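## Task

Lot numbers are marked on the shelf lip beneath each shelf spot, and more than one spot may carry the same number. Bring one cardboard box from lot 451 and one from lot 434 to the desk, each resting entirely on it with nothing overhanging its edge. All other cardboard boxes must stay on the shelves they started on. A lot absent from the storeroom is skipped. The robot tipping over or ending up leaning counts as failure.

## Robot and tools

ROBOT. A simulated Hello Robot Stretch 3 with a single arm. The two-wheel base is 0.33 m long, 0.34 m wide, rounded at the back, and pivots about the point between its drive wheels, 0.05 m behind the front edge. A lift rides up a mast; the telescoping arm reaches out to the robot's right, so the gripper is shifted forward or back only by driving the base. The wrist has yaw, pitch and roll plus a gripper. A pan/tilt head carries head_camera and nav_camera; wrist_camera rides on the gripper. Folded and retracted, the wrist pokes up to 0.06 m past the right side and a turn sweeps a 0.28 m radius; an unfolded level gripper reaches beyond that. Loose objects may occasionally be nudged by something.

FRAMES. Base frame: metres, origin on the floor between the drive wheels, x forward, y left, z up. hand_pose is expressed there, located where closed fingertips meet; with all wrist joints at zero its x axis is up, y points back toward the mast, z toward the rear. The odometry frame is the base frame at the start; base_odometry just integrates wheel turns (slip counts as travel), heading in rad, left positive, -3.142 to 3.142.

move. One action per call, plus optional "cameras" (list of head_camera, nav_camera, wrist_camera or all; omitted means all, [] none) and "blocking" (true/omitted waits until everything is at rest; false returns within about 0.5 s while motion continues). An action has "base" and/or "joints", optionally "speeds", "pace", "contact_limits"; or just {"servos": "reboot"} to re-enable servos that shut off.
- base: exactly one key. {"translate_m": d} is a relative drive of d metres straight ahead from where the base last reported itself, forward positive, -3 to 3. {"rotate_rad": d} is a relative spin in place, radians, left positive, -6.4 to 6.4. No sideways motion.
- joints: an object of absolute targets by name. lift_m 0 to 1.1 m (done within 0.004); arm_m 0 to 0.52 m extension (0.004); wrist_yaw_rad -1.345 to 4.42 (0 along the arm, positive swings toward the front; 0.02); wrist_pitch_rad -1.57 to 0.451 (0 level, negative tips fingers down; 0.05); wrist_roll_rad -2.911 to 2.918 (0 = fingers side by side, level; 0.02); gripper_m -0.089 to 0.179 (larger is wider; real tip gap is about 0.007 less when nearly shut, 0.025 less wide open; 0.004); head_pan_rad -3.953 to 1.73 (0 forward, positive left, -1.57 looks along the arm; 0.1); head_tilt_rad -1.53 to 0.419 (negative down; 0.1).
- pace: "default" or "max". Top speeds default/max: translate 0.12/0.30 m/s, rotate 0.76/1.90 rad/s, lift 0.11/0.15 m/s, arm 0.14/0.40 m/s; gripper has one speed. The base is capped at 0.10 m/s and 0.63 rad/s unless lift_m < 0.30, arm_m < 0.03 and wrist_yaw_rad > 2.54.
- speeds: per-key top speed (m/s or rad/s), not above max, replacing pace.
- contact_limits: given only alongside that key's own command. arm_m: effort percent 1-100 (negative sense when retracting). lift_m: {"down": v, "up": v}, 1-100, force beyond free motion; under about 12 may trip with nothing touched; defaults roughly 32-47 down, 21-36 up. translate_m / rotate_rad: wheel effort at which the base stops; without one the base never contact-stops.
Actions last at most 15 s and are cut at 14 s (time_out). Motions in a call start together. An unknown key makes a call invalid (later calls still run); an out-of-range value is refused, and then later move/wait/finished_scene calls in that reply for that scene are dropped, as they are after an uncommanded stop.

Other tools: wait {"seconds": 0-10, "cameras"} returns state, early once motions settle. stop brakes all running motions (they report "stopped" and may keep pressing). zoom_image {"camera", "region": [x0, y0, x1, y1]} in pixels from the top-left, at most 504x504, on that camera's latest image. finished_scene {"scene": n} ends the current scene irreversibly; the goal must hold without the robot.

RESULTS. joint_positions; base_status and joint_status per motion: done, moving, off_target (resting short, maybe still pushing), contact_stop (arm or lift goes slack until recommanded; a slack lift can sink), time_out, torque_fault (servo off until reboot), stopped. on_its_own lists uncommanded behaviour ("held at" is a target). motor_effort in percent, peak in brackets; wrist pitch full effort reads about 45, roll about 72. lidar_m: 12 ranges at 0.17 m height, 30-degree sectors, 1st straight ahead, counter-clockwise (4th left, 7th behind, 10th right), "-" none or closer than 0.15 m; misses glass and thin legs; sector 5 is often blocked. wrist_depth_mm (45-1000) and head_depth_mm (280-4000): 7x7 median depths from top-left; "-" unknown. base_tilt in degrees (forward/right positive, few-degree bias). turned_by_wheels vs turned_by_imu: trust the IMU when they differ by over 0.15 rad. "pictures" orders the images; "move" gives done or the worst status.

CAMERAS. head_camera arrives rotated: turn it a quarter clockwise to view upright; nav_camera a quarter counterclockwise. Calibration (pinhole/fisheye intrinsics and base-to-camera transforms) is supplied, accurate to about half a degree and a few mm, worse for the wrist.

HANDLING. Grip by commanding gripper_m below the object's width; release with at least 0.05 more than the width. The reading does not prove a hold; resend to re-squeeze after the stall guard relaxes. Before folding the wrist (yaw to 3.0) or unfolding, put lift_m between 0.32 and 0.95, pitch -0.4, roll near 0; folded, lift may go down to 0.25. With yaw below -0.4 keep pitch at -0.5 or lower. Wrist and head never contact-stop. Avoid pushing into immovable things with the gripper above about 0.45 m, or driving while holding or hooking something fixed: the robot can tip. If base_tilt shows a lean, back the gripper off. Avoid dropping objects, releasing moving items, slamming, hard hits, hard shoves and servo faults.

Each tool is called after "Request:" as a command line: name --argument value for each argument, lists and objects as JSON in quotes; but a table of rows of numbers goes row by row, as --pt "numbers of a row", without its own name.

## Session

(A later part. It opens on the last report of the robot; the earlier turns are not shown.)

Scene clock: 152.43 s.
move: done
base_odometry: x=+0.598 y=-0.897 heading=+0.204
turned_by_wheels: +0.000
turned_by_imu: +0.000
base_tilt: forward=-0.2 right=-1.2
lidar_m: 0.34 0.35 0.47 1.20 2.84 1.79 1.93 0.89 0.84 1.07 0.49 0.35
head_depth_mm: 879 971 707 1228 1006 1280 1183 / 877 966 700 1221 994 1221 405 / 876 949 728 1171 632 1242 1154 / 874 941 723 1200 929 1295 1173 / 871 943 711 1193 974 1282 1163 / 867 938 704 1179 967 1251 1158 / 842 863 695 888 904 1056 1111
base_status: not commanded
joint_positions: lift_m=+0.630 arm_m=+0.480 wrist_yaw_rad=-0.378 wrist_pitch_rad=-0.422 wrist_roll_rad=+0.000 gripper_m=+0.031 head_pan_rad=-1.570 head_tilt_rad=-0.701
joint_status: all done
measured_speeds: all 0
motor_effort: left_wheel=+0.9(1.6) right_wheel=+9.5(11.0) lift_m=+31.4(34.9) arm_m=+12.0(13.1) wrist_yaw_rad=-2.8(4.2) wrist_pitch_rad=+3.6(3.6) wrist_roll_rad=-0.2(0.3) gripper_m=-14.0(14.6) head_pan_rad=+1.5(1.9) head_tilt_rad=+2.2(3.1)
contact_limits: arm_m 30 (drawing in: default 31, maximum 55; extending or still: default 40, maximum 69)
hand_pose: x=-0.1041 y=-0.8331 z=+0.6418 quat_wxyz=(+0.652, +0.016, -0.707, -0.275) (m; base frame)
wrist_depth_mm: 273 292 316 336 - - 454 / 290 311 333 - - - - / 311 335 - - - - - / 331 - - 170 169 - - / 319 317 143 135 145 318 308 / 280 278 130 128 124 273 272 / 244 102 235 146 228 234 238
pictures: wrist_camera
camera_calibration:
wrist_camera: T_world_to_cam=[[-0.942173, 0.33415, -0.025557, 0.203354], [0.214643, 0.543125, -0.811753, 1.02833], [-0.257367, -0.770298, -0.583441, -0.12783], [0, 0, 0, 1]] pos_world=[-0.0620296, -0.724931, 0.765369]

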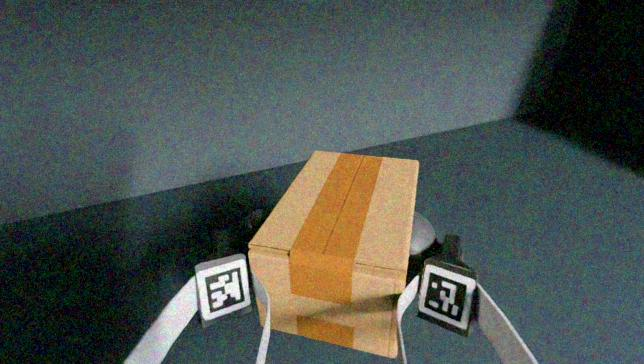

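Request:
move --joints '{"arm_m": 0.0}' --cameras '["wrist_camera"]'

Request:
move --base '{"translate_m": -0.55}' --joints '{"lift_m": 0.83, "wrist_yaw_rad": 0}' --cameras '[]'

Request:
move --base '{"rotate_rad": -1.571}' --cameras '["head_camera"]'

Request:
move --base '{"translate_m": -1.15}'

Scene clock: 180.63 s.
move: done
base_odometry: x=+0.598 y=-0.897 heading=+0.204
turned_by_wheels: +0.000
turned_by_imu: +0.000
base_tilt: forward=-0.3 right=-1.3
lidar_m: 0.34 0.35 0.47 1.19 2.83 1.78 1.92 0.90 0.83 1.07 0.50 0.35
head_depth_mm: 881 968 711 1240 1002 1293 1186 / 878 965 701 1219 996 1304 1153 / 875 947 695 1210 987 1300 598 / 873 942 723 1199 980 1295 1137 / 869 940 716 1191 974 1284 1165 / 868 935 706 1186 970 1242 1153 / 839 860 697 890 906 1054 1109
base_status: not commanded
joint_positions: lift_m=+0.630 arm_m=+0.001 wrist_yaw_rad=-0.378 wrist_pitch_rad=-0.422 wrist_roll_rad=+0.000 gripper_m=+0.031 head_pan_rad=-1.570 head_tilt_rad=-0.700
joint_status: all done
measured_speeds: all 0
motor_effort: left_wheel=+1.2(1.8) right_wheel=+10.6(10.9) lift_m=+30.0(32.1) arm_m=-12.2(14.9) wrist_yaw_rad=-1.8(4.4) wrist_pitch_rad=+3.5(3.7) wrist_roll_rad=+0.0(0.3) gripper_m=-13.6(14.3) head_pan_rad=+0.6(1.5) head_tilt_rad=+1.7(3.7)
hand_pose: x=-0.1041 y=-0.3536 z=+0.6418 quat_wxyz=(+0.652, +0.016, -0.707, -0.276) (m; base frame)
wrist_depth_mm: - - - - 843 - 510 / - - - - - - - / - - - - - 570 - / - - - 170 169 676 - / - - 143 135 145 747 - / - - 130 127 124 860 905 / - 94 - 142 758 781 789
pictures: wrist_camera
camera_calibration:
wrist_camera: T_world_to_cam=[[-0.94215, 0.334212, -0.0255879, 0.0432025], [0.214738, 0.543208, -0.811673, 0.767924], [-0.257371, -0.770212, -0.583552, 0.241556], [0, 0, 0, 1]] pos_world=[-0.0620297, -0.245531, 0.765369]

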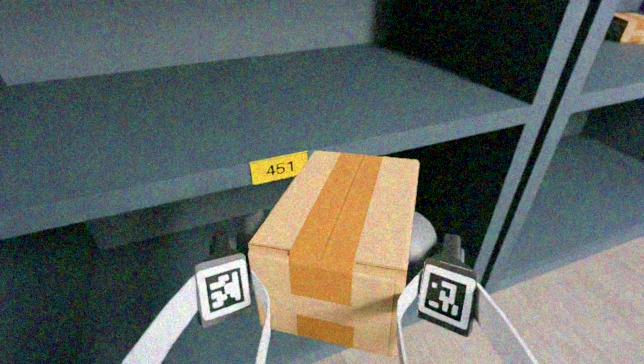

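Scene clock: 187.27 s.
move: done
base_odometry: x=+0.060 y=-1.009 heading=+0.204
turned_by_wheels: +0.000
turned_by_imu: -0.001
base_tilt: forward=-0.3 right=-1.2
lidar_m: 0.88 0.91 1.22 3.63 1.65 1.35 1.38 1.14 1.13 0.63 1.12 0.92
head_depth_mm: 894 976 752 1226 1035 1357 - / 881 963 740 1221 1022 1343 - / 518 581 663 788 964 516 - / 595 579 659 835 824 333 345 / 883 956 712 1200 1001 1256 1169 / 881 952 707 1199 999 1277 1161 / 877 949 695 1205 993 1273 1152
base_status: done
joint_positions: lift_m=+0.830 arm_m=+0.001 wrist_yaw_rad=-0.003 wrist_pitch_rad=-0.422 wrist_roll_rad=+0.000 gripper_m=+0.031 head_pan_rad=-1.570 head_tilt_rad=-0.700
joint_status: all done
measured_speeds: all 0
motor_effort: left_wheel=-7.2(12.3) right_wheel=-3.8(11.5) lift_m=+26.6(34.4) arm_m=-5.2(12.8) wrist_yaw_rad=+2.0(5.1) wrist_pitch_rad=+3.7(3.8) wrist_roll_rad=+0.1(0.6) gripper_m=-13.5(14.2) head_pan_rad=+0.0(1.2) head_tilt_rad=+1.6(2.9)
hand_pose: x=-0.0222 y=-0.3694 z=+0.8418 quat_wxyz=(+0.691, +0.147, -0.691, -0.149) (m; base frame)
wrist_depth_mm: - - - 351 358 - - / - - - 382 386 - - / - - - 419 - - - / - - - 170 169 - - / - - 142 136 145 - - / - - 130 128 125 - - / - 95 - 141 133 108 -
pictures: none
No camera images: "cameras" was empty.

Scene clock: 190.87 s.
move: done
base_odometry: x=+0.060 y=-1.009 heading=-1.366
turned_by_wheels: -1.571
turned_by_imu: -1.546
base_tilt: forward=-0.4 right=-1.3
lidar_m: 0.63 1.12 0.92 0.88 0.91 1.24 3.62 1.37 1.36 1.38 1.14 1.12
head_depth_mm: 1141 1278 1460 1709 1698 1438 - / 1147 1260 1442 1674 1677 1424 - / 1145 1277 1459 1666 1680 516 - / 1143 1274 1436 1661 1666 332 344 / 1146 1275 1444 1664 1658 1340 1167 / 1144 1280 1450 1662 1629 1354 1158 / 1148 1280 1457 1671 1633 1359 1158
base_status: done
joint_positions: lift_m=+0.830 arm_m=+0.001 wrist_yaw_rad=-0.003 wrist_pitch_rad=-0.422 wrist_roll_rad=+0.000 gripper_m=+0.031 head_pan_rad=-1.570 head_tilt_rad=-0.700
joint_status: not commanded
measured_speeds: all 0
motor_effort: left_wheel=+8.3(12.4) right_wheel=-10.4(12.9) lift_m=+24.5(27.3) arm_m=-9.8(9.8) wrist_yaw_rad=+1.8(3.2) wrist_pitch_rad=+3.6(3.7) wrist_roll_rad=+0.1(0.3) gripper_m=-13.3(14.0) head_pan_rad=+0.0(1.0) head_tilt_rad=+1.0(2.1)
hand_pose: x=-0.0221 y=-0.3694 z=+0.8418 quat_wxyz=(+0.692, +0.147, -0.691, -0.149) (m; base frame)
wrist_depth_mm: - - - - - - - / - - - - - - - / - - - - - - - / 871 - - 170 187 - - / - - 154 135 146 - - / - - 130 127 124 - - / - 975 985 144 946 985 -
pictures: head_camera (sideways)
camera_calibration:
head_camera: T_world_to_cam=[[-0.0468209, 0.60243, -0.796798, 1.05225], [0.997496, -0.0141342, -0.0693006, 0.0837076], [-0.0530108, -0.798047, -0.600259, 0.737035], [0, 0, 0, 1]] pos_world=[0.00484029, -0.0445368, 1.28665]

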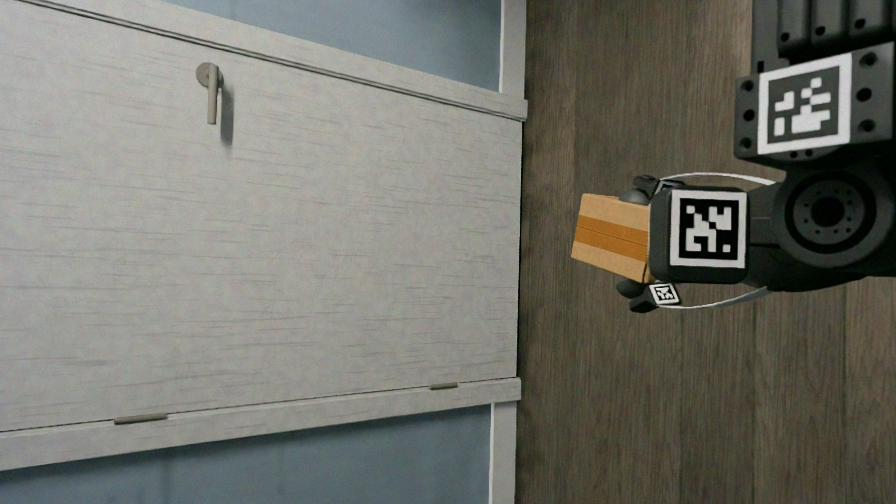

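Scene clock: 203.50 s.
move: done
base_odometry: x=-0.174 y=+0.117 heading=-1.366
turned_by_wheels: +0.000
turned_by_imu: +0.000
base_tilt: forward=-0.2 right=-1.2
lidar_m: 1.77 1.25 0.91 0.87 0.90 1.21 2.50 1.43 0.82 0.98 1.46 1.96
head_depth_mm: 1178 1310 1348 972 1359 1429 - / 1165 1310 1334 962 1554 1423 - / 1172 1316 1314 953 1532 516 - / 1173 1308 1297 943 820 332 344 / 1164 1305 1283 939 1470 1340 1169 / 1167 1306 1278 921 1594 1353 1163 / 1164 1301 1475 957 1596 1350 1150
base_status: done
joint_positions: lift_m=+0.830 arm_m=+0.001 wrist_yaw_rad=-0.003 wrist_pitch_rad=-0.422 wrist_roll_rad=+0.000 gripper_m=+0.031 head_pan_rad=-1.570 head_tilt_rad=-0.700
joint_status: not commanded
measured_speeds: all 0
motor_effort: left_wheel=-6.2(10.1) right_wheel=-5.7(14.4) lift_m=+27.8(27.9) arm_m=-12.3(13.6) wrist_yaw_rad=+1.5(3.3) wrist_pitch_rad=+3.5(3.8) wrist_roll_rad=+0.0(0.3) gripper_m=-13.5(14.4) head_pan_rad=-0.9(1.7) head_tilt_rad=-0.6(1.6)
hand_pose: x=-0.0221 y=-0.3694 z=+0.8418 quat_wxyz=(+0.692, +0.147, -0.691, -0.149) (m; base frame)
wrist_depth_mm: - - - - - - - / - - - - - - - / - - - - - - - / - - - 169 177 - - / - - 154 135 146 - - / - - 130 127 125 - - / - 969 960 144 927 977 -
pictures: head_camera (sideways), nav_camera (sideways), wrist_camera
camera_calibration:
head_camera: T_world_to_cam=[[-0.0468209, 0.60243, -0.796798, 1.05225], [0.997496, -0.0141342, -0.0693006, 0.0837076], [-0.0530108, -0.798047, -0.600259, 0.737035], [0, 0, 0, 1]] pos_world=[0.00484029, -0.0445368, 1.28665]
nav_camera: T_world_to_cam=[[0.0176184, -0.623566, 0.781572, -0.973824], [-0.999787, -0.0194263, 0.00703846, 0.0470676], [0.0107941, -0.781529, -0.623775, 0.764868], [0, 0, 0, 1]] pos_world=[0.0559587, -0.00856274, 1.23789]
wrist_camera: T_world_to_cam=[[-0.999091, -0.0340939, -0.0255857, -0.0065046], [0.000843812, 0.584294, -0.811542, 0.931532], [0.0426181, -0.810826, -0.583734, 0.358997], [0, 0, 0, 1]] pos_world=[-0.0225845, -0.253426, 0.965369]

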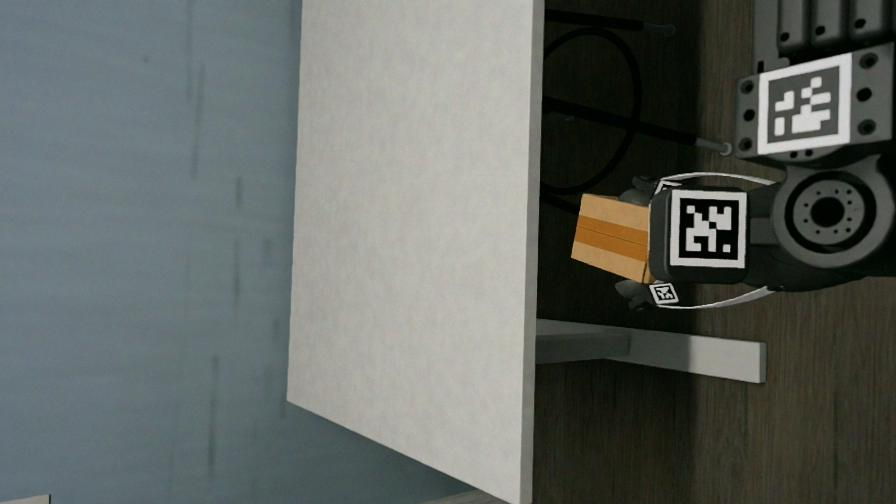

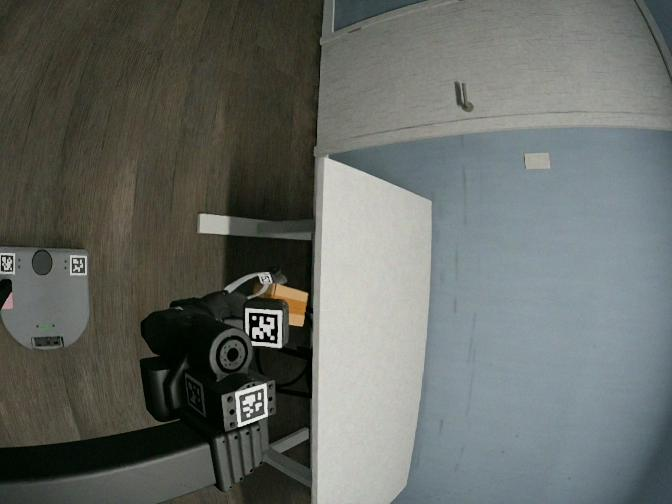

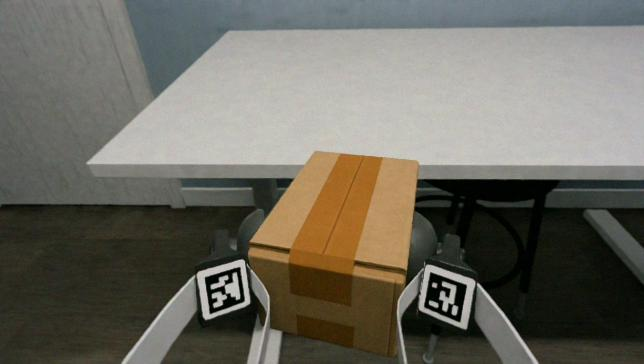

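Request:
move --joints '{"arm_m": 0.40, "lift_m": 0.83}' --cameras '[]'

Request:
move --joints '{"lift_m": 0.745}' --speeds '{"lift_m": 0.06}' --cameras '["wrist_camera"]'

Request:
move --joints '{"lift_m": 0.728}' --speeds '{"lift_m": 0.03}' --contact_limits '{"lift_m": {"down": 12}}' --cameras '["wrist_camera"]'

Scene clock: 224.13 s.
move: done
base_odometry: x=-0.174 y=+0.117 heading=-1.366
turned_by_wheels: +0.000
turned_by_imu: +0.000
base_tilt: forward=-0.4 right=-1.1
lidar_m: 1.77 1.25 0.91 0.87 0.90 1.21 2.50 1.43 0.82 0.98 1.47 1.96
head_depth_mm: 1172 1317 1346 966 332 - - / 1178 1316 1333 428 352 1325 1185 / 1170 1309 565 558 1536 1377 1174 / 1172 1315 1295 845 1606 1371 1171 / 1170 1306 1278 935 1509 1359 1164 / 1167 1301 1271 925 1601 1356 1155 / 1166 1301 1473 961 1585 1357 1157
base_status: not commanded
joint_positions: lift_m=+0.830 arm_m=+0.400 wrist_yaw_rad=-0.003 wrist_pitch_rad=-0.422 wrist_roll_rad=+0.000 gripper_m=+0.031 head_pan_rad=-1.570 head_tilt_rad=-0.700
joint_status: all done
measured_speeds: all 0
motor_effort: left_wheel=-5.7(6.6) right_wheel=-5.5(6.5) lift_m=+28.8(31.3) arm_m=+12.4(15.0) wrist_yaw_rad=+1.9(3.3) wrist_pitch_rad=+3.6(3.8) wrist_roll_rad=+0.1(0.3) gripper_m=-13.8(14.2) head_pan_rad=-1.6(2.2) head_tilt_rad=-2.1(2.8)
hand_pose: x=-0.0221 y=-0.7688 z=+0.8417 quat_wxyz=(+0.691, +0.148, -0.691, -0.149) (m; base frame)
wrist_depth_mm: - - - - - - - / - - - - - - - / 860 - - - - - - / 459 - - 169 169 - - / - - 143 135 144 - - / - - 130 128 125 - - / - 95 - 140 133 108 -
pictures: none
No camera images: "cameras" was empty.

Scene clock: 226.13 s.
move: done
base_odometry: x=-0.174 y=+0.117 heading=-1.366
turned_by_wheels: +0.000
turned_by_imu: +0.000
base_tilt: forward=-0.4 right=-1.3
lidar_m: 1.76 1.25 0.90 0.87 0.90 1.22 2.50 1.43 0.82 0.98 1.47 1.96
head_depth_mm: 1177 1313 1344 969 1366 1399 301 / 1175 1305 1329 956 423 364 317 / 1170 1305 1304 597 1535 1387 1181 / 1174 1307 1294 628 1614 1375 1171 / 1174 1306 1282 936 1521 1361 1164 / 1168 1304 1269 927 1589 1362 1155 / 1173 1304 1480 960 1583 1350 1156
base_status: not commanded
joint_positions: lift_m=+0.745 arm_m=+0.400 wrist_yaw_rad=-0.003 wrist_pitch_rad=-0.422 wrist_roll_rad=+0.000 gripper_m=+0.031 head_pan_rad=-1.570 head_tilt_rad=-0.700
joint_status: all done
measured_speeds: all 0
motor_effort: left_wheel=-5.8(6.4) right_wheel=-6.0(6.1) lift_m=+24.2(30.4) arm_m=+11.2(13.4) wrist_yaw_rad=+1.7(3.2) wrist_pitch_rad=+3.6(3.8) wrist_roll_rad=-0.1(0.3) gripper_m=-13.4(14.0) head_pan_rad=-2.2(2.5) head_tilt_rad=-1.9(2.9)
hand_pose: x=-0.0221 y=-0.7688 z=+0.7567 quat_wxyz=(+0.691, +0.148, -0.691, -0.149) (m; base frame)
wrist_depth_mm: - - - - - - - / - - - - - - - / - - - - - - - / - - - 170 169 - - / - - 143 135 145 - - / - - 130 128 124 - - / - 95 - 141 133 108 -
pictures: wrist_camera
camera_calibration:
wrist_camera: T_world_to_cam=[[-0.999091, -0.0340896, -0.0255946, -0.0222918], [0.000841625, 0.58452, -0.811379, 1.0959], [0.0426202, -0.810663, -0.58396, -0.0142984], [0, 0, 0, 1]] pos_world=[-0.0225845, -0.652926, 0.880269]

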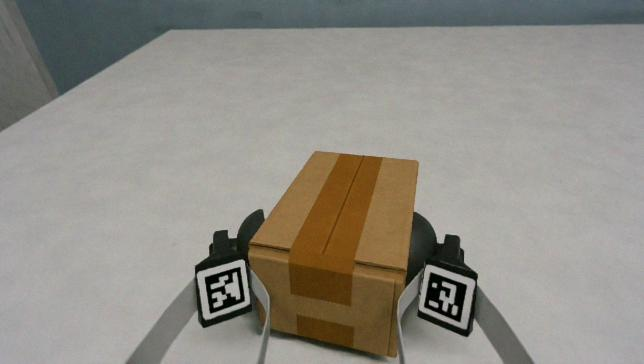

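Scene clock: 227.13 s.
move: done
base_odometry: x=-0.174 y=+0.117 heading=-1.366
turned_by_wheels: +0.000
turned_by_imu: +0.000
base_tilt: forward=-0.2 right=-1.3
lidar_m: 1.77 1.25 0.91 0.87 0.89 1.22 2.50 1.43 0.82 0.98 1.46 1.96
head_depth_mm: 1177 1318 1343 965 1358 1397 330 / 1170 1316 1324 963 472 381 329 / 1170 1319 1303 605 1465 1388 1174 / 1175 1314 1296 699 1615 1379 1174 / 1166 1303 1280 933 1515 1361 1167 / 1167 1309 1277 929 1586 1362 1160 / 1166 1298 1473 955 1582 1353 1149
base_status: not commanded
joint_positions: lift_m=+0.728 arm_m=+0.400 wrist_yaw_rad=-0.003 wrist_pitch_rad=-0.403 wrist_roll_rad=+0.000 gripper_m=+0.031 head_pan_rad=-1.570 head_tilt_rad=-0.700
joint_status: all done
measured_speeds: all 0
motor_effort: left_wheel=-5.9(6.6) right_wheel=-5.6(6.2) lift_m=+21.3(25.1) arm_m=+10.3(11.8) wrist_yaw_rad=+1.6(3.2) wrist_pitch_rad=+0.2(3.8) wrist_roll_rad=-0.2(0.3) gripper_m=-13.2(14.0) head_pan_rad=-1.6(2.3) head_tilt_rad=-2.4(2.8)
contact_limits: lift_m down 12 (down: maximum 72; up: maximum 65)
hand_pose: x=-0.0221 y=-0.7712 z=+0.7440 quat_wxyz=(+0.693, +0.141, -0.693, -0.143) (m; base frame)
wrist_depth_mm: - - - - - - - / - - - - - - - / - - - - - - - / - - - 158 163 - - / - - 141 134 143 - - / - - 130 129 125 - - / - 94 - 143 - 108 -
pictures: wrist_camera
camera_calibration:
wrist_camera: T_world_to_cam=[[-0.999091, -0.0345721, -0.0249383, -0.0235557], [0.000842583, 0.568891, -0.822412, 1.08313], [0.0426197, -0.821686, -0.568345, -0.043698], [0, 0, 0, 1]] pos_world=[-0.0225845, -0.652902, 0.865354]

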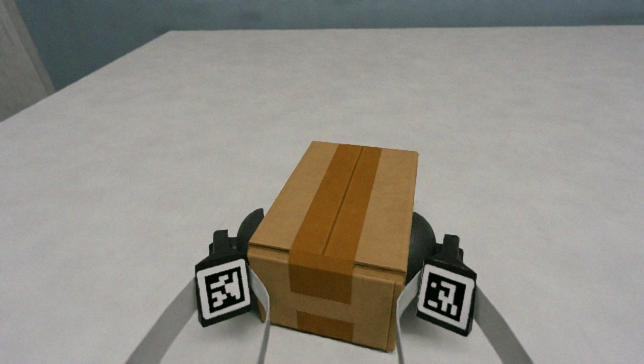

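Request:
move --joints '{"gripper_m": 0.179}' --cameras '["wrist_camera"]'

Request:
move --joints '{"lift_m": 0.83, "head_pan_rad": -0.1, "head_tilt_rad": -0.35}' --cameras '["wrist_camera"]'

Scene clock: 235.83 s.
move: done
base_odometry: x=-0.174 y=+0.117 heading=-1.366
turned_by_wheels: +0.000
turned_by_imu: +0.000
base_tilt: forward=-0.3 right=-1.2
lidar_m: 1.77 1.25 0.90 0.87 0.90 1.21 2.50 1.43 0.82 0.98 1.46 1.95
head_depth_mm: 1173 1310 1345 967 1368 1397 330 / 1173 1308 1325 960 472 382 329 / 1175 1306 1311 605 1460 1378 1176 / 1170 1302 1302 699 1613 1376 1170 / 1166 1305 1278 929 1512 1360 1163 / 1168 1307 1275 922 1589 1356 1163 / 1161 1300 1475 957 1571 1356 1159
base_status: not commanded
joint_positions: lift_m=+0.728 arm_m=+0.400 wrist_yaw_rad=-0.003 wrist_pitch_rad=-0.412 wrist_roll_rad=+0.000 gripper_m=+0.179 head_pan_rad=-1.570 head_tilt_rad=-0.700
joint_status: all done
measured_speeds: all 0
motor_effort: left_wheel=-6.0(6.4) right_wheel=-5.3(6.2) lift_m=+31.0(31.5) arm_m=+6.8(8.9) wrist_yaw_rad=+1.8(3.4) wrist_pitch_rad=+1.9(1.9) wrist_roll_rad=+0.0(0.3) gripper_m=+0.8(86.1) head_pan_rad=-2.2(2.9) head_tilt_rad=-3.5(3.7)
contact_limits: lift_m down 12 (down: maximum 72; up: maximum 65)
hand_pose: x=-0.0221 y=-0.7701 z=+0.7420 quat_wxyz=(+0.692, +0.144, -0.692, -0.146) (m; base frame)
wrist_depth_mm: - - - - - - - / - - - - - - - / - - - - - - - / - - - 159 165 - - / - 142 - 131 - - - / - 126 - 130 124 - - / - - - 143 - - 105
pictures: wrist_camera
camera_calibration:
wrist_camera: T_world_to_cam=[[-0.999091, -0.0343499, -0.0252431, -0.0231698], [0.000842245, 0.576153, -0.817342, 1.08276], [0.0426195, -0.81662, -0.5756, -0.0346356], [0, 0, 0, 1]] pos_world=[-0.0225845, -0.652913, 0.864461]

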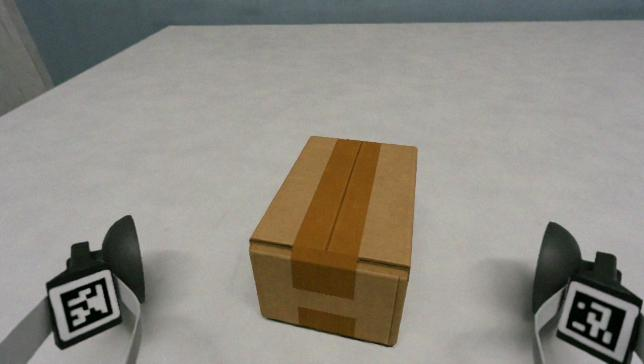

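Scene clock: 238.00 s.
move: done
base_odometry: x=-0.174 y=+0.117 heading=-1.366
turned_by_wheels: +0.000
turned_by_imu: +0.000
base_tilt: forward=-0.3 right=-1.1
lidar_m: 1.77 1.25 0.90 0.87 0.90 1.22 2.50 1.42 0.82 0.98 1.46 1.95
head_depth_mm: 1867 2023 2005 2014 2116 1931 1498 / 1918 2042 2182 2299 2368 1903 1487 / 1814 2020 2153 2237 2374 1903 1484 / 1702 2009 2097 2216 2345 1892 1472 / 1591 1912 2039 2157 2103 1884 1463 / 1868 1956 2042 2151 2288 1853 1468 / 1840 1917 2012 2145 2175 1861 1459
base_status: not commanded
joint_positions: lift_m=+0.830 arm_m=+0.400 wrist_yaw_rad=-0.003 wrist_pitch_rad=-0.413 wrist_roll_rad=+0.000 gripper_m=+0.179 head_pan_rad=-0.092 head_tilt_rad=-0.345
joint_status: all done
measured_speeds: translate_m=+0.000 rotate_rad=+0.000 lift_m=+0.000 arm_m=+0.000 wrist_yaw_rad=+0.000 wrist_pitch_rad=+0.000 wrist_roll_rad=+0.000 head_pan_rad=-0.024 head_tilt_rad=+0.000
motor_effort: left_wheel=-6.1(6.2) right_wheel=-5.1(6.2) lift_m=+31.5(33.9) arm_m=+5.3(7.7) wrist_yaw_rad=+1.6(2.8) wrist_pitch_rad=+1.9(2.1) wrist_roll_rad=+0.0(0.3) gripper_m=+0.9(1.1) head_pan_rad=-3.4(5.3) head_tilt_rad=-0.4(7.0)
hand_pose: x=-0.0221 y=-0.7700 z=+0.8439 quat_wxyz=(+0.692, +0.144, -0.692, -0.146) (m; base frame)
wrist_depth_mm: - - - - - - - / - - - - - - - / 859 - - - - - - / - - - - - - - / - 143 - - - - - / - 126 - 237 - - - / - - - 205 204 - 105
pictures: wrist_camera
camera_calibration:
wrist_camera: T_world_to_cam=[[-0.999091, -0.0343335, -0.0252643, -0.0205663], [0.000838252, 0.576742, -0.816926, 1.16603], [0.0426189, -0.816205, -0.576189, 0.0248583], [0, 0, 0, 1]] pos_world=[-0.0225845, -0.652914, 0.966362]

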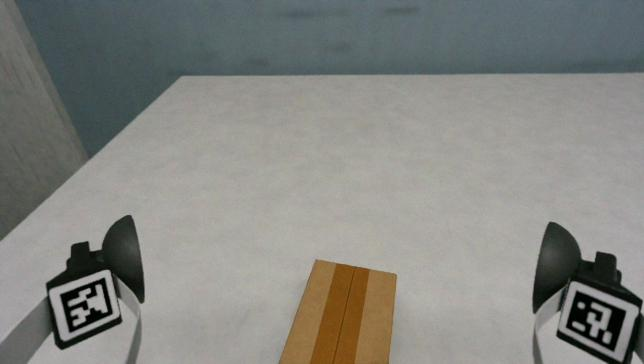

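Request:
move --joints '{"arm_m": 0.0, "gripper_m": 0.05}' --pace "max" --cameras '["head_camera"]'

Request:
move --joints '{"wrist_yaw_rad": 3.0, "wrist_pitch_rad": -0.4, "lift_m": 0.4}' --pace "max" --cameras '[]'

Request:
move --joints '{"lift_m": 0.28, "head_pan_rad": -3.14, "head_tilt_rad": -0.3}' --pace "max" --cameras '["nav_camera"]'

Request:
move --base '{"translate_m": -1.98}' --pace "max" --cameras '["nav_camera", "head_camera"]'

Scene clock: 274.30 s.
move: done
base_odometry: x=-0.174 y=+0.117 heading=-1.366
turned_by_wheels: +0.000
turned_by_imu: +0.000
base_tilt: forward=-0.2 right=-1.2
lidar_m: 1.76 1.25 0.90 0.87 0.90 1.22 2.50 1.43 0.82 0.98 1.47 1.96
head_depth_mm: 1827 1981 1969 2069 2208 1923 1491 / 1830 2052 2169 2293 2301 1901 1489 / 1856 2031 2124 2268 2345 1882 1473 / 1887 1987 2089 2256 2335 1878 1469 / 1611 1939 1992 2135 2087 1853 1460 / 1859 1938 2046 2162 2289 1863 1447 / 1828 1917 2021 2133 2243 1849 1441
base_status: not commanded
joint_positions: lift_m=+0.830 arm_m=+0.001 wrist_yaw_rad=-0.003 wrist_pitch_rad=-0.414 wrist_roll_rad=+0.000 gripper_m=+0.050 head_pan_rad=-0.100 head_tilt_rad=-0.350
joint_status: all done
measured_speeds: all 0
motor_effort: left_wheel=-6.1(6.4) right_wheel=-5.1(6.2) lift_m=+23.6(30.9) arm_m=-11.6(14.9) wrist_yaw_rad=+2.7(3.1) wrist_pitch_rad=+2.2(2.2) wrist_roll_rad=+0.0(0.3) gripper_m=+0.9(81.6) head_pan_rad=-3.0(3.5) head_tilt_rad=-3.7(4.7)
hand_pose: x=-0.0221 y=-0.3704 z=+0.8435 quat_wxyz=(+0.692, +0.145, -0.692, -0.147) (m; base frame)
wrist_depth_mm: - - - - - - - / - - - - - - - / - - - - - - - / - - - - - - - / - - - - - - - / - - 126 - 124 - - / - 968 - - 986 - -
pictures: head_camera (sideways)
camera_calibration:
head_camera: T_world_to_cam=[[-0.296145, -0.0167401, -0.954996, 1.26019], [0.13739, 0.988702, -0.0599355, 0.0768579], [0.94521, -0.148956, -0.290499, 0.327937], [0, 0, 0, 1]] pos_world=[0.052669, -0.00604559, 1.30335]

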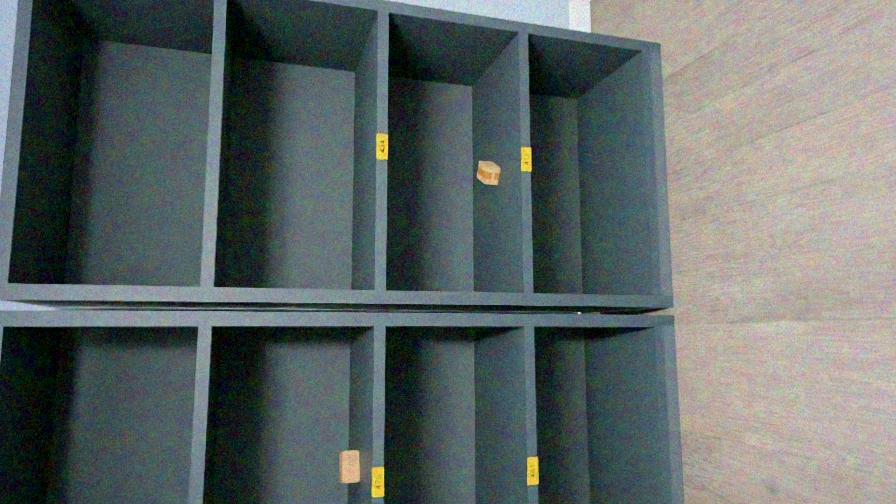

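Scene clock: 277.97 s.
move: done
base_odometry: x=-0.174 y=+0.117 heading=-1.366
turned_by_wheels: +0.000
turned_by_imu: +0.000
base_tilt: forward=-0.3 right=-1.2
lidar_m: 1.77 1.25 0.90 0.87 0.90 1.22 2.50 1.43 0.82 0.98 1.46 1.96
head_depth_mm: 1824 1965 1984 2075 2215 1924 1485 / 1849 2050 2165 2303 2323 1912 1474 / 1845 2028 2135 2263 2365 1879 1474 / 1894 1987 2100 2242 2334 1869 1466 / 1608 1927 1994 2095 2095 1857 1459 / 1856 1958 2042 2173 2310 1845 1451 / 1830 1908 2011 2124 2275 1849 1446
base_status: not commanded
joint_positions: lift_m=+0.400 arm_m=+0.001 wrist_yaw_rad=+2.997 wrist_pitch_rad=-0.415 wrist_roll_rad=+0.000 gripper_m=+0.050 head_pan_rad=-0.100 head_tilt_rad=-0.350
joint_status: all done
measured_speeds: all 0
motor_effort: left_wheel=-5.4(6.2) right_wheel=-5.4(6.4) lift_m=+25.7(26.6) arm_m=+3.0(11.3) wrist_yaw_rad=+3.0(6.5) wrist_pitch_rad=+2.2(5.4) wrist_roll_rad=+0.0(0.3) gripper_m=+0.2(1.0) head_pan_rad=-2.7(3.6) head_tilt_rad=-3.0(4.3)
hand_pose: x=+0.0112 y=+0.0769 z=+0.4134 quat_wxyz=(+0.196, +0.700, +0.095, +0.680) (m; base frame)
wrist_depth_mm: - 137 - - - - - / - 147 - - 968 - - / - 162 194 - - - - / 921 186 836 926 908 898 892 / 777 740 198 761 744 744 741 / 654 655 127 645 125 641 642 / 575 547 281 561 541 563 553
pictures: none
No camera images: "cameras" was empty.

Scene clock: 280.60 s.
move: done
base_odometry: x=-0.174 y=+0.117 heading=-1.366
turned_by_wheels: +0.000
turned_by_imu: +0.000
base_tilt: forward=-0.4 right=-1.2
lidar_m: 1.77 1.25 0.91 0.87 0.89 1.22 2.50 1.43 0.82 0.98 1.46 1.95
head_depth_mm: 2188 2313 2427 2546 2670 2049 1566 / 2210 2292 2411 2518 2646 2019 1565 / 2185 2301 2418 2574 2633 2007 1559 / 2182 2273 2382 2499 2613 2005 1539 / 2176 2269 2374 2467 2590 1996 1535 / 2163 2269 2370 2484 2575 1974 1521 / 2151 2261 2380 2482 2589 1963 1519
base_status: not commanded
joint_positions: lift_m=+0.280 arm_m=+0.001 wrist_yaw_rad=+2.997 wrist_pitch_rad=-0.415 wrist_roll_rad=+0.000 gripper_m=+0.050 head_pan_rad=-3.148 head_tilt_rad=-0.300
joint_status: all done
measured_speeds: translate_m=+0.000 rotate_rad=+0.000 lift_m=+0.000 arm_m=+0.000 wrist_yaw_rad=+0.000 wrist_pitch_rad=+0.000 wrist_roll_rad=+0.000 head_pan_rad=+0.024 head_tilt_rad=+0.000
motor_effort: left_wheel=-5.6(6.4) right_wheel=-5.3(6.2) lift_m=+30.7(31.7) arm_m=+12.6(12.9) wrist_yaw_rad=+2.0(3.6) wrist_pitch_rad=+2.3(2.4) wrist_roll_rad=-0.1(0.3) gripper_m=+0.1(0.8) head_pan_rad=+3.4(5.0) head_tilt_rad=+4.9(8.2)
hand_pose: x=+0.0111 y=+0.0769 z=+0.2934 quat_wxyz=(+0.196, +0.700, +0.096, +0.680) (m; base frame)
wrist_depth_mm: - 137 - - - - - / - 148 - - 941 - - / 878 162 826 909 888 882 854 / 722 186 658 721 703 702 700 / 599 581 198 580 584 578 583 / 512 508 127 309 125 495 488 / 432 99 260 270 425 434 430
pictures: nav_camera (sideways)
camera_calibration:
nav_camera: T_world_to_cam=[[-0.27048, -0.0152439, 0.962605, -1.20816], [-0.00769519, 0.999877, 0.0136719, 0.0324584], [-0.962695, -0.00370944, -0.270564, 0.31125], [0, 0, 0, 1]] pos_world=[-0.0268939, -0.0497169, 1.24675]

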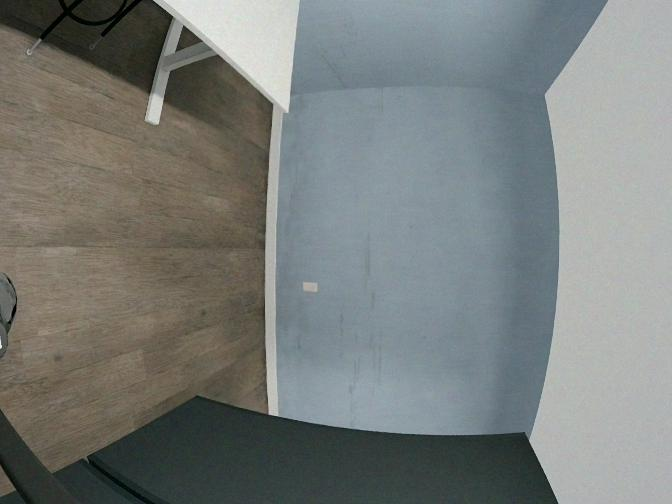

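Scene clock: 288.63 s.
move: done
base_odometry: x=-0.576 y=+2.056 heading=-1.366
turned_by_wheels: +0.000
turned_by_imu: -0.002
base_tilt: forward=-0.3 right=-1.2
lidar_m: 3.42 1.21 0.96 2.26 0.79 0.57 0.54 0.56 0.76 1.45 1.32 2.02
head_depth_mm: 458 479 503 530 558 592 628 / 456 477 502 527 555 588 625 / 455 475 500 525 554 586 622 / 453 474 497 524 553 584 618 / 452 473 495 521 550 582 617 / 450 471 494 520 547 579 614 / 450 469 493 517 546 576 611
base_status: done
joint_positions: lift_m=+0.280 arm_m=+0.001 wrist_yaw_rad=+2.997 wrist_pitch_rad=-0.415 wrist_roll_rad=+0.000 gripper_m=+0.050 head_pan_rad=-3.140 head_tilt_rad=-0.299
joint_status: not commanded
measured_speeds: all 0
motor_effort: left_wheel=-1.3(13.1) right_wheel=-5.0(17.3) lift_m=+24.2(31.2) arm_m=+12.6(14.2) wrist_yaw_rad=+0.6(3.4) wrist_pitch_rad=+2.2(2.4) wrist_roll_rad=+0.0(0.3) gripper_m=-0.2(1.0) head_pan_rad=+3.2(4.3) head_tilt_rad=+2.0(5.7)
hand_pose: x=+0.0111 y=+0.0769 z=+0.2934 quat_wxyz=(+0.195, +0.700, +0.096, +0.680) (m; base frame)
wrist_depth_mm: - 137 - - - 857 - / - 147 - - - 953 - / 806 162 861 902 885 877 873 / 714 186 672 714 709 694 692 / 600 575 199 591 585 577 571 / 510 507 127 311 125 494 493 / 434 99 261 270 424 437 429
pictures: head_camera (sideways), nav_camera (sideways)
camera_calibration:
head_camera: T_world_to_cam=[[0.244215, 0.0466781, -0.968597, 1.27463], [-0.0391946, -0.997549, -0.0579556, 0.0753327], [-0.968929, 0.0521173, -0.241787, 0.276191], [0, 0, 0, 1]] pos_world=[-0.040721, 0.00125672, 1.30574]
nav_camera: T_world_to_cam=[[-0.269656, -0.0174903, 0.962798, -1.20849], [-0.0159799, 0.999779, 0.0136865, 0.0324644], [-0.962824, -0.0116947, -0.269876, 0.310383], [0, 0, 0, 1]] pos_world=[-0.0265141, -0.0499642, 1.24685]

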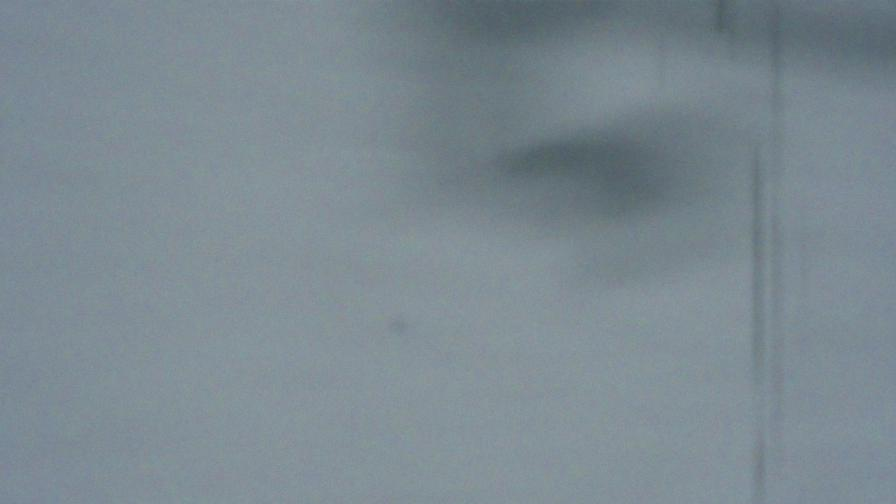

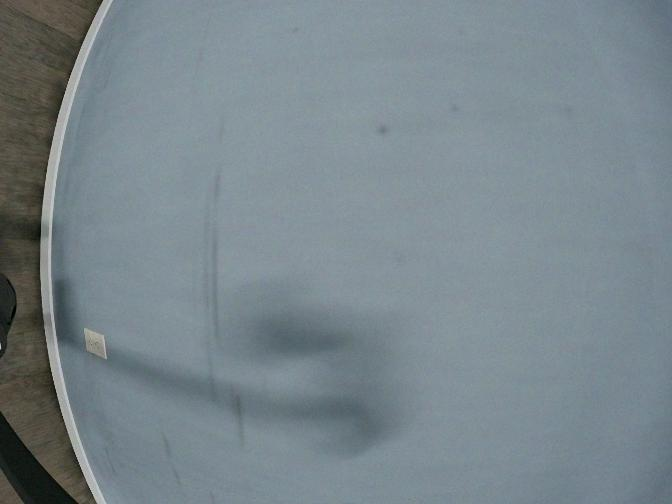

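Request:
move --base '{"rotate_rad": 1.571}' --joints '{"head_pan_rad": -0.6, "head_tilt_rad": -0.35}' --pace "max" --cameras '["nav_camera"]'

Scene clock: 296.93 s.
move: done
base_odometry: x=-0.576 y=+2.056 heading=+0.204
turned_by_wheels: +1.571
turned_by_imu: +1.539
base_tilt: forward=-0.4 right=-1.2
lidar_m: 2.30 0.80 0.57 0.54 0.56 0.74 1.45 1.32 1.93 3.71 1.23 0.97
head_depth_mm: 1122 1210 1317 1438 1591 1743 1495 / 1022 1095 1187 1287 1402 1542 1481 / 934 999 1075 1150 1246 1358 1428 / 869 923 979 1051 1128 1214 1318 / 818 864 914 974 1046 1123 1204 / 924 978 1050 1127 1233 1337 1378 / 1942 2033 2171 2308 2380 1865 1450
base_status: done
joint_positions: lift_m=+0.280 arm_m=+0.001 wrist_yaw_rad=+2.997 wrist_pitch_rad=-0.415 wrist_roll_rad=+0.000 gripper_m=+0.050 head_pan_rad=-0.592 head_tilt_rad=-0.350
joint_status: all done
measured_speeds: translate_m=+0.000 rotate_rad=+0.000 lift_m=+0.000 arm_m=+0.000 wrist_yaw_rad=+0.000 wrist_pitch_rad=+0.000 wrist_roll_rad=+0.000 head_pan_rad=-0.024 head_tilt_rad=+0.000
motor_effort: left_wheel=-7.0(14.5) right_wheel=+8.1(14.3) lift_m=+25.3(26.4) arm_m=-4.3(11.0) wrist_yaw_rad=+2.0(3.4) wrist_pitch_rad=+2.2(2.5) wrist_roll_rad=-0.1(0.3) gripper_m=-0.2(0.9) head_pan_rad=-2.9(5.5) head_tilt_rad=-4.1(6.5)
hand_pose: x=+0.0111 y=+0.0769 z=+0.2934 quat_wxyz=(+0.195, +0.700, +0.096, +0.680) (m; base frame)
wrist_depth_mm: 485 137 526 546 562 589 602 / 538 148 570 594 619 630 - / 578 162 606 630 - - - / - 178 190 692 680 693 692 / 604 572 199 588 579 580 581 / 516 507 127 308 125 499 489 / 435 99 261 269 423 432 430
pictures: nav_camera (sideways)
camera_calibration:
nav_camera: T_world_to_cam=[[0.273231, -0.163179, 0.948007, -1.19246], [-0.545398, -0.838077, 0.0129363, 0.0366693], [0.792392, -0.520576, -0.317986, 0.362222], [0, 0, 0, 1]] pos_world=[0.0587946, 0.0247122, 1.24517]

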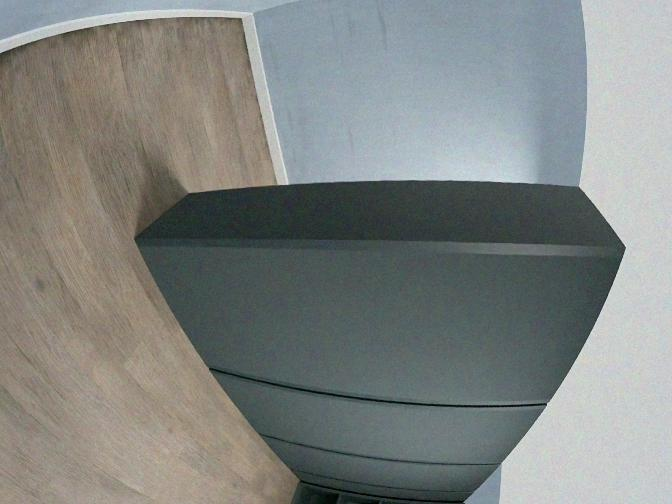

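Request:
move --base '{"translate_m": 1.9}' --pace "max" --joints '{"head_pan_rad": -1.3, "head_tilt_rad": -0.4}' --cameras '["nav_camera","head_camera"]'

Scene clock: 315.83 s.
move: done
base_odometry: x=+1.284 y=+2.441 heading=+0.204
turned_by_wheels: +0.000
turned_by_imu: +0.002
base_tilt: forward=-0.3 right=-1.2
lidar_m: 0.42 0.43 0.57 0.61 0.63 0.83 2.11 0.72 1.41 1.88 0.61 0.44
head_depth_mm: 3414 3573 3705 3763 2472 1798 1426 / 3427 3651 3882 3840 2454 1794 1421 / 2621 3112 3778 3554 2410 1788 1412 / 1525 1659 1840 2032 2173 1776 1407 / 1066 1133 1201 1292 1397 1516 1362 / 818 858 901 951 1004 1071 1135 / 668 693 720 749 783 822 866
base_status: done
joint_positions: lift_m=+0.280 arm_m=+0.001 wrist_yaw_rad=+2.997 wrist_pitch_rad=-0.415 wrist_roll_rad=+0.000 gripper_m=+0.050 head_pan_rad=-1.300 head_tilt_rad=-0.400
joint_status: all done
measured_speeds: all 0
motor_effort: left_wheel=+3.4(10.0) right_wheel=+3.0(17.3) lift_m=+27.6(28.4) arm_m=-10.3(13.4) wrist_yaw_rad=+1.8(3.0) wrist_pitch_rad=+2.2(2.4) wrist_roll_rad=+0.1(0.3) gripper_m=+0.2(0.9) head_pan_rad=+3.1(4.7) head_tilt_rad=+4.4(5.7)
hand_pose: x=+0.0110 y=+0.0769 z=+0.2934 quat_wxyz=(+0.195, +0.700, +0.096, +0.680) (m; base frame)
wrist_depth_mm: 544 137 582 604 621 637 461 / 599 148 617 - - 698 467 / 638 161 170 - - 700 468 / 668 182 193 717 706 685 481 / 601 578 198 581 583 578 470 / 509 507 127 309 126 499 464 / 435 99 261 269 423 432 429
pictures: head_camera (sideways), nav_camera (sideways)
camera_calibration:
head_camera: T_world_to_cam=[[-0.135676, 0.315437, -0.939197, 1.23862], [0.970421, 0.233374, -0.0618057, 0.074214], [0.199689, -0.919802, -0.33777, 0.393954], [0, 0, 0, 1]] pos_world=[0.0173639, -0.0456671, 1.30096]
nav_camera: T_world_to_cam=[[0.11405, -0.347015, 0.930899, -1.16915], [-0.959182, -0.282527, 0.0121961, 0.0401454], [0.258772, -0.894293, -0.365072, 0.42681], [0, 0, 0, 1]] pos_world=[0.0614016, -0.0126773, 1.24369]

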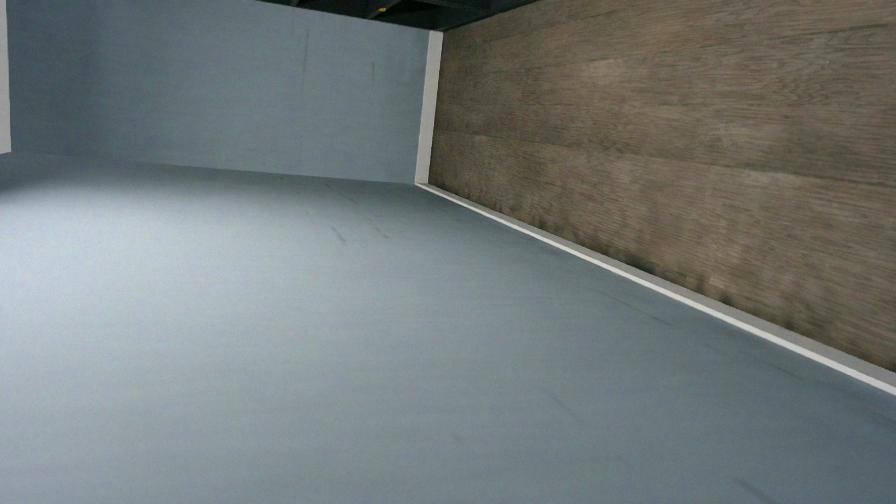

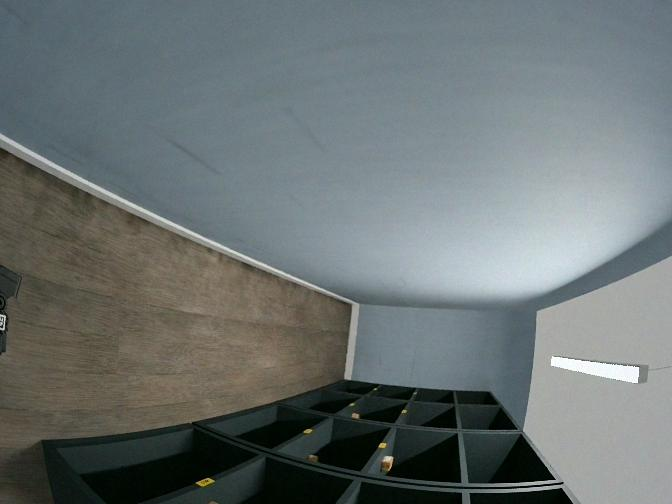

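Request:
move --base '{"rotate_rad": -1.571}' --joints '{"head_pan_rad": -1.3, "head_tilt_rad": -0.5}' --pace "max" --cameras '["nav_camera","head_camera"]'

Scene clock: 324.87 s.
move: done
base_odometry: x=+1.284 y=+2.441 heading=-1.366
turned_by_wheels: -1.571
turned_by_imu: -1.540
base_tilt: forward=-0.4 right=-1.3
lidar_m: 1.72 0.60 0.43 0.42 0.43 0.59 0.61 0.63 0.85 2.25 0.72 1.41
head_depth_mm: 2677 2827 3110 3050 2112 1628 1324 / 2736 2939 3171 3008 2109 1621 1312 / 2801 3028 3231 2965 2089 1611 1308 / 2849 3117 3292 3012 2053 1597 1306 / 2905 3088 2899 2605 1897 1501 1299 / 761 806 858 915 983 1061 1146 / 628 657 691 730 804 909 1153
base_status: done
joint_positions: lift_m=+0.280 arm_m=+0.001 wrist_yaw_rad=+2.997 wrist_pitch_rad=-0.415 wrist_roll_rad=+0.000 gripper_m=+0.050 head_pan_rad=-1.300 head_tilt_rad=-0.500
joint_status: all done
measured_speeds: all 0
motor_effort: left_wheel=+6.1(14.7) right_wheel=-9.4(14.4) lift_m=+28.7(29.3) arm_m=-12.2(13.5) wrist_yaw_rad=+2.5(3.0) wrist_pitch_rad=+2.3(2.4) wrist_roll_rad=+0.0(0.3) gripper_m=+0.0(0.8) head_pan_rad=+3.8(3.9) head_tilt_rad=-4.5(5.2)
hand_pose: x=+0.0110 y=+0.0769 z=+0.2934 quat_wxyz=(+0.195, +0.700, +0.096, +0.680) (m; base frame)
wrist_depth_mm: 394 137 413 426 439 453 471 / 428 148 446 462 482 494 508 / 462 162 477 509 523 533 543 / 507 186 521 547 - - - / 535 534 197 571 547 580 577 / 516 507 127 310 125 497 492 / 432 99 262 269 423 432 430
pictures: head_camera (sideways), nav_camera (sideways)
camera_calibration:
head_camera: T_world_to_cam=[[-0.160232, 0.404001, -0.900616, 1.18836], [0.968729, 0.239477, -0.064925, 0.0782766], [0.189447, -0.882855, -0.42974, 0.513737], [0, 0, 0, 1]] pos_world=[0.0172594, -0.0452904, 1.29612]
nav_camera: T_world_to_cam=[[0.138373, -0.434641, 0.88991, -1.11584], [-0.958848, -0.283726, 0.0105179, 0.0423229], [0.247919, -0.854744, -0.456015, 0.54517], [0, 0, 0, 1]] pos_world=[0.0598255, -0.00700043, 1.24116]

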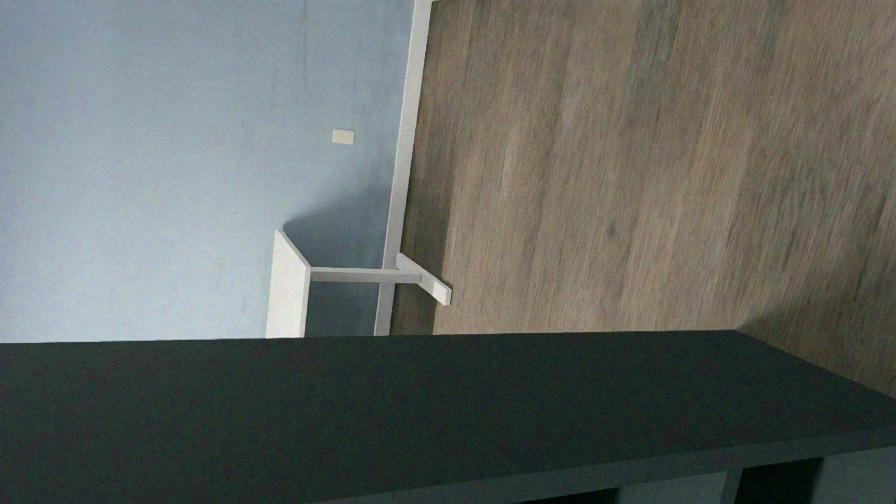

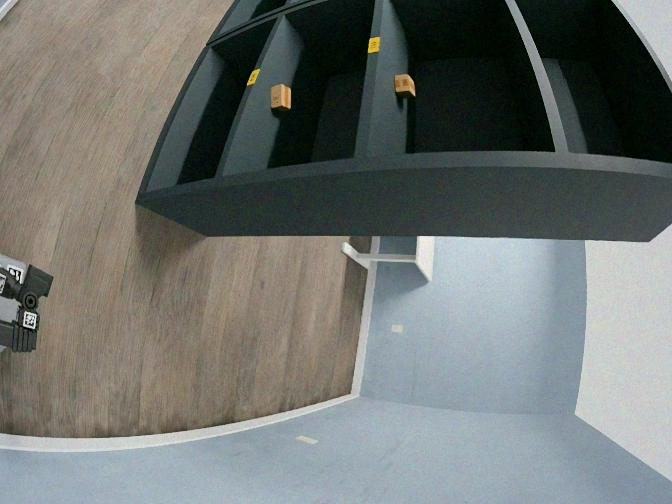

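Request:
move --base '{"translate_m": 0.5}' --joints '{"head_pan_rad": -1.2, "head_tilt_rad": -0.5}' --pace "max" --cameras '["nav_camera","head_camera"]'

Scene clock: 335.73 s.
move: done
base_odometry: x=+1.386 y=+1.952 heading=-1.366
turned_by_wheels: +0.000
turned_by_imu: +0.000
base_tilt: forward=-0.3 right=-1.2
lidar_m: 1.74 0.61 0.44 0.42 0.44 0.60 1.11 1.14 1.55 0.58 1.07 0.98
head_depth_mm: 811 875 939 737 707 702 806 / 843 903 970 730 1143 959 825 / 869 938 1008 720 1180 959 1146 / 898 974 1036 715 1223 946 1194 / 936 1014 1080 754 1218 940 1225 / 972 1056 1106 791 1208 969 1212 / 1000 1070 1081 839 1197 1032 1213
base_status: done
joint_positions: lift_m=+0.280 arm_m=+0.001 wrist_yaw_rad=+2.998 wrist_pitch_rad=-0.415 wrist_roll_rad=+0.000 gripper_m=+0.050 head_pan_rad=-1.197 head_tilt_rad=-0.501
joint_status: all done
measured_speeds: all 0
motor_effort: left_wheel=+6.6(13.0) right_wheel=+0.1(13.7) lift_m=+29.8(30.3) arm_m=-10.3(12.0) wrist_yaw_rad=+0.7(2.9) wrist_pitch_rad=+2.3(2.4) wrist_roll_rad=+0.0(0.3) gripper_m=+0.4(1.0) head_pan_rad=-1.3(3.6) head_tilt_rad=-3.0(5.4)
hand_pose: x=+0.0110 y=+0.0769 z=+0.2934 quat_wxyz=(+0.195, +0.700, +0.096, +0.680) (m; base frame)
wrist_depth_mm: 398 137 422 432 445 463 473 / 434 148 450 467 488 507 518 / 471 161 486 517 528 535 - / 517 186 192 - - - - / 540 538 197 560 550 580 572 / 510 506 127 308 125 498 492 / 433 99 261 268 420 432 429
pictures: head_camera (sideways), nav_camera (sideways)
camera_calibration:
head_camera: T_world_to_cam=[[-0.201114, 0.386075, -0.900277, 1.18821], [0.938999, 0.337736, -0.0649295, 0.0784515], [0.278988, -0.858417, -0.430448, 0.514121], [0, 0, 0, 1]] pos_world=[0.0218663, -0.0439037, 1.29611]
nav_camera: T_world_to_cam=[[0.182552, -0.418795, 0.889542, -1.11561], [-0.924653, -0.380664, 0.0105412, 0.0420708], [0.334203, -0.824442, -0.456731, 0.545641], [0, 0, 0, 1]] pos_world=[0.0602034, -0.00134804, 1.24115]

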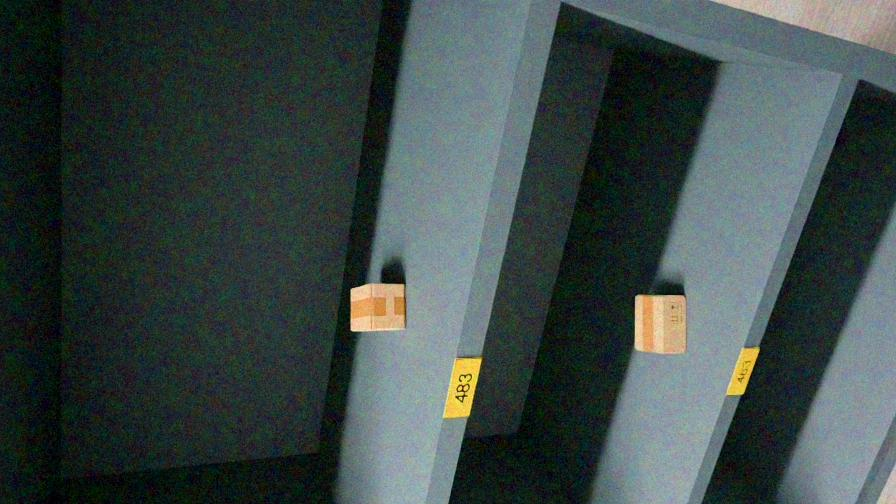

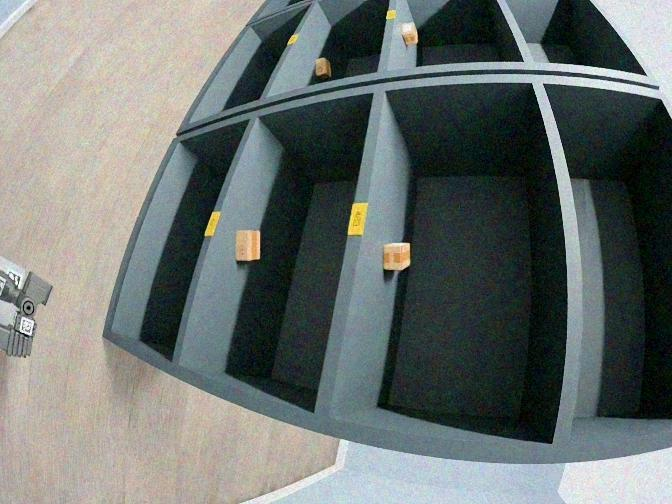

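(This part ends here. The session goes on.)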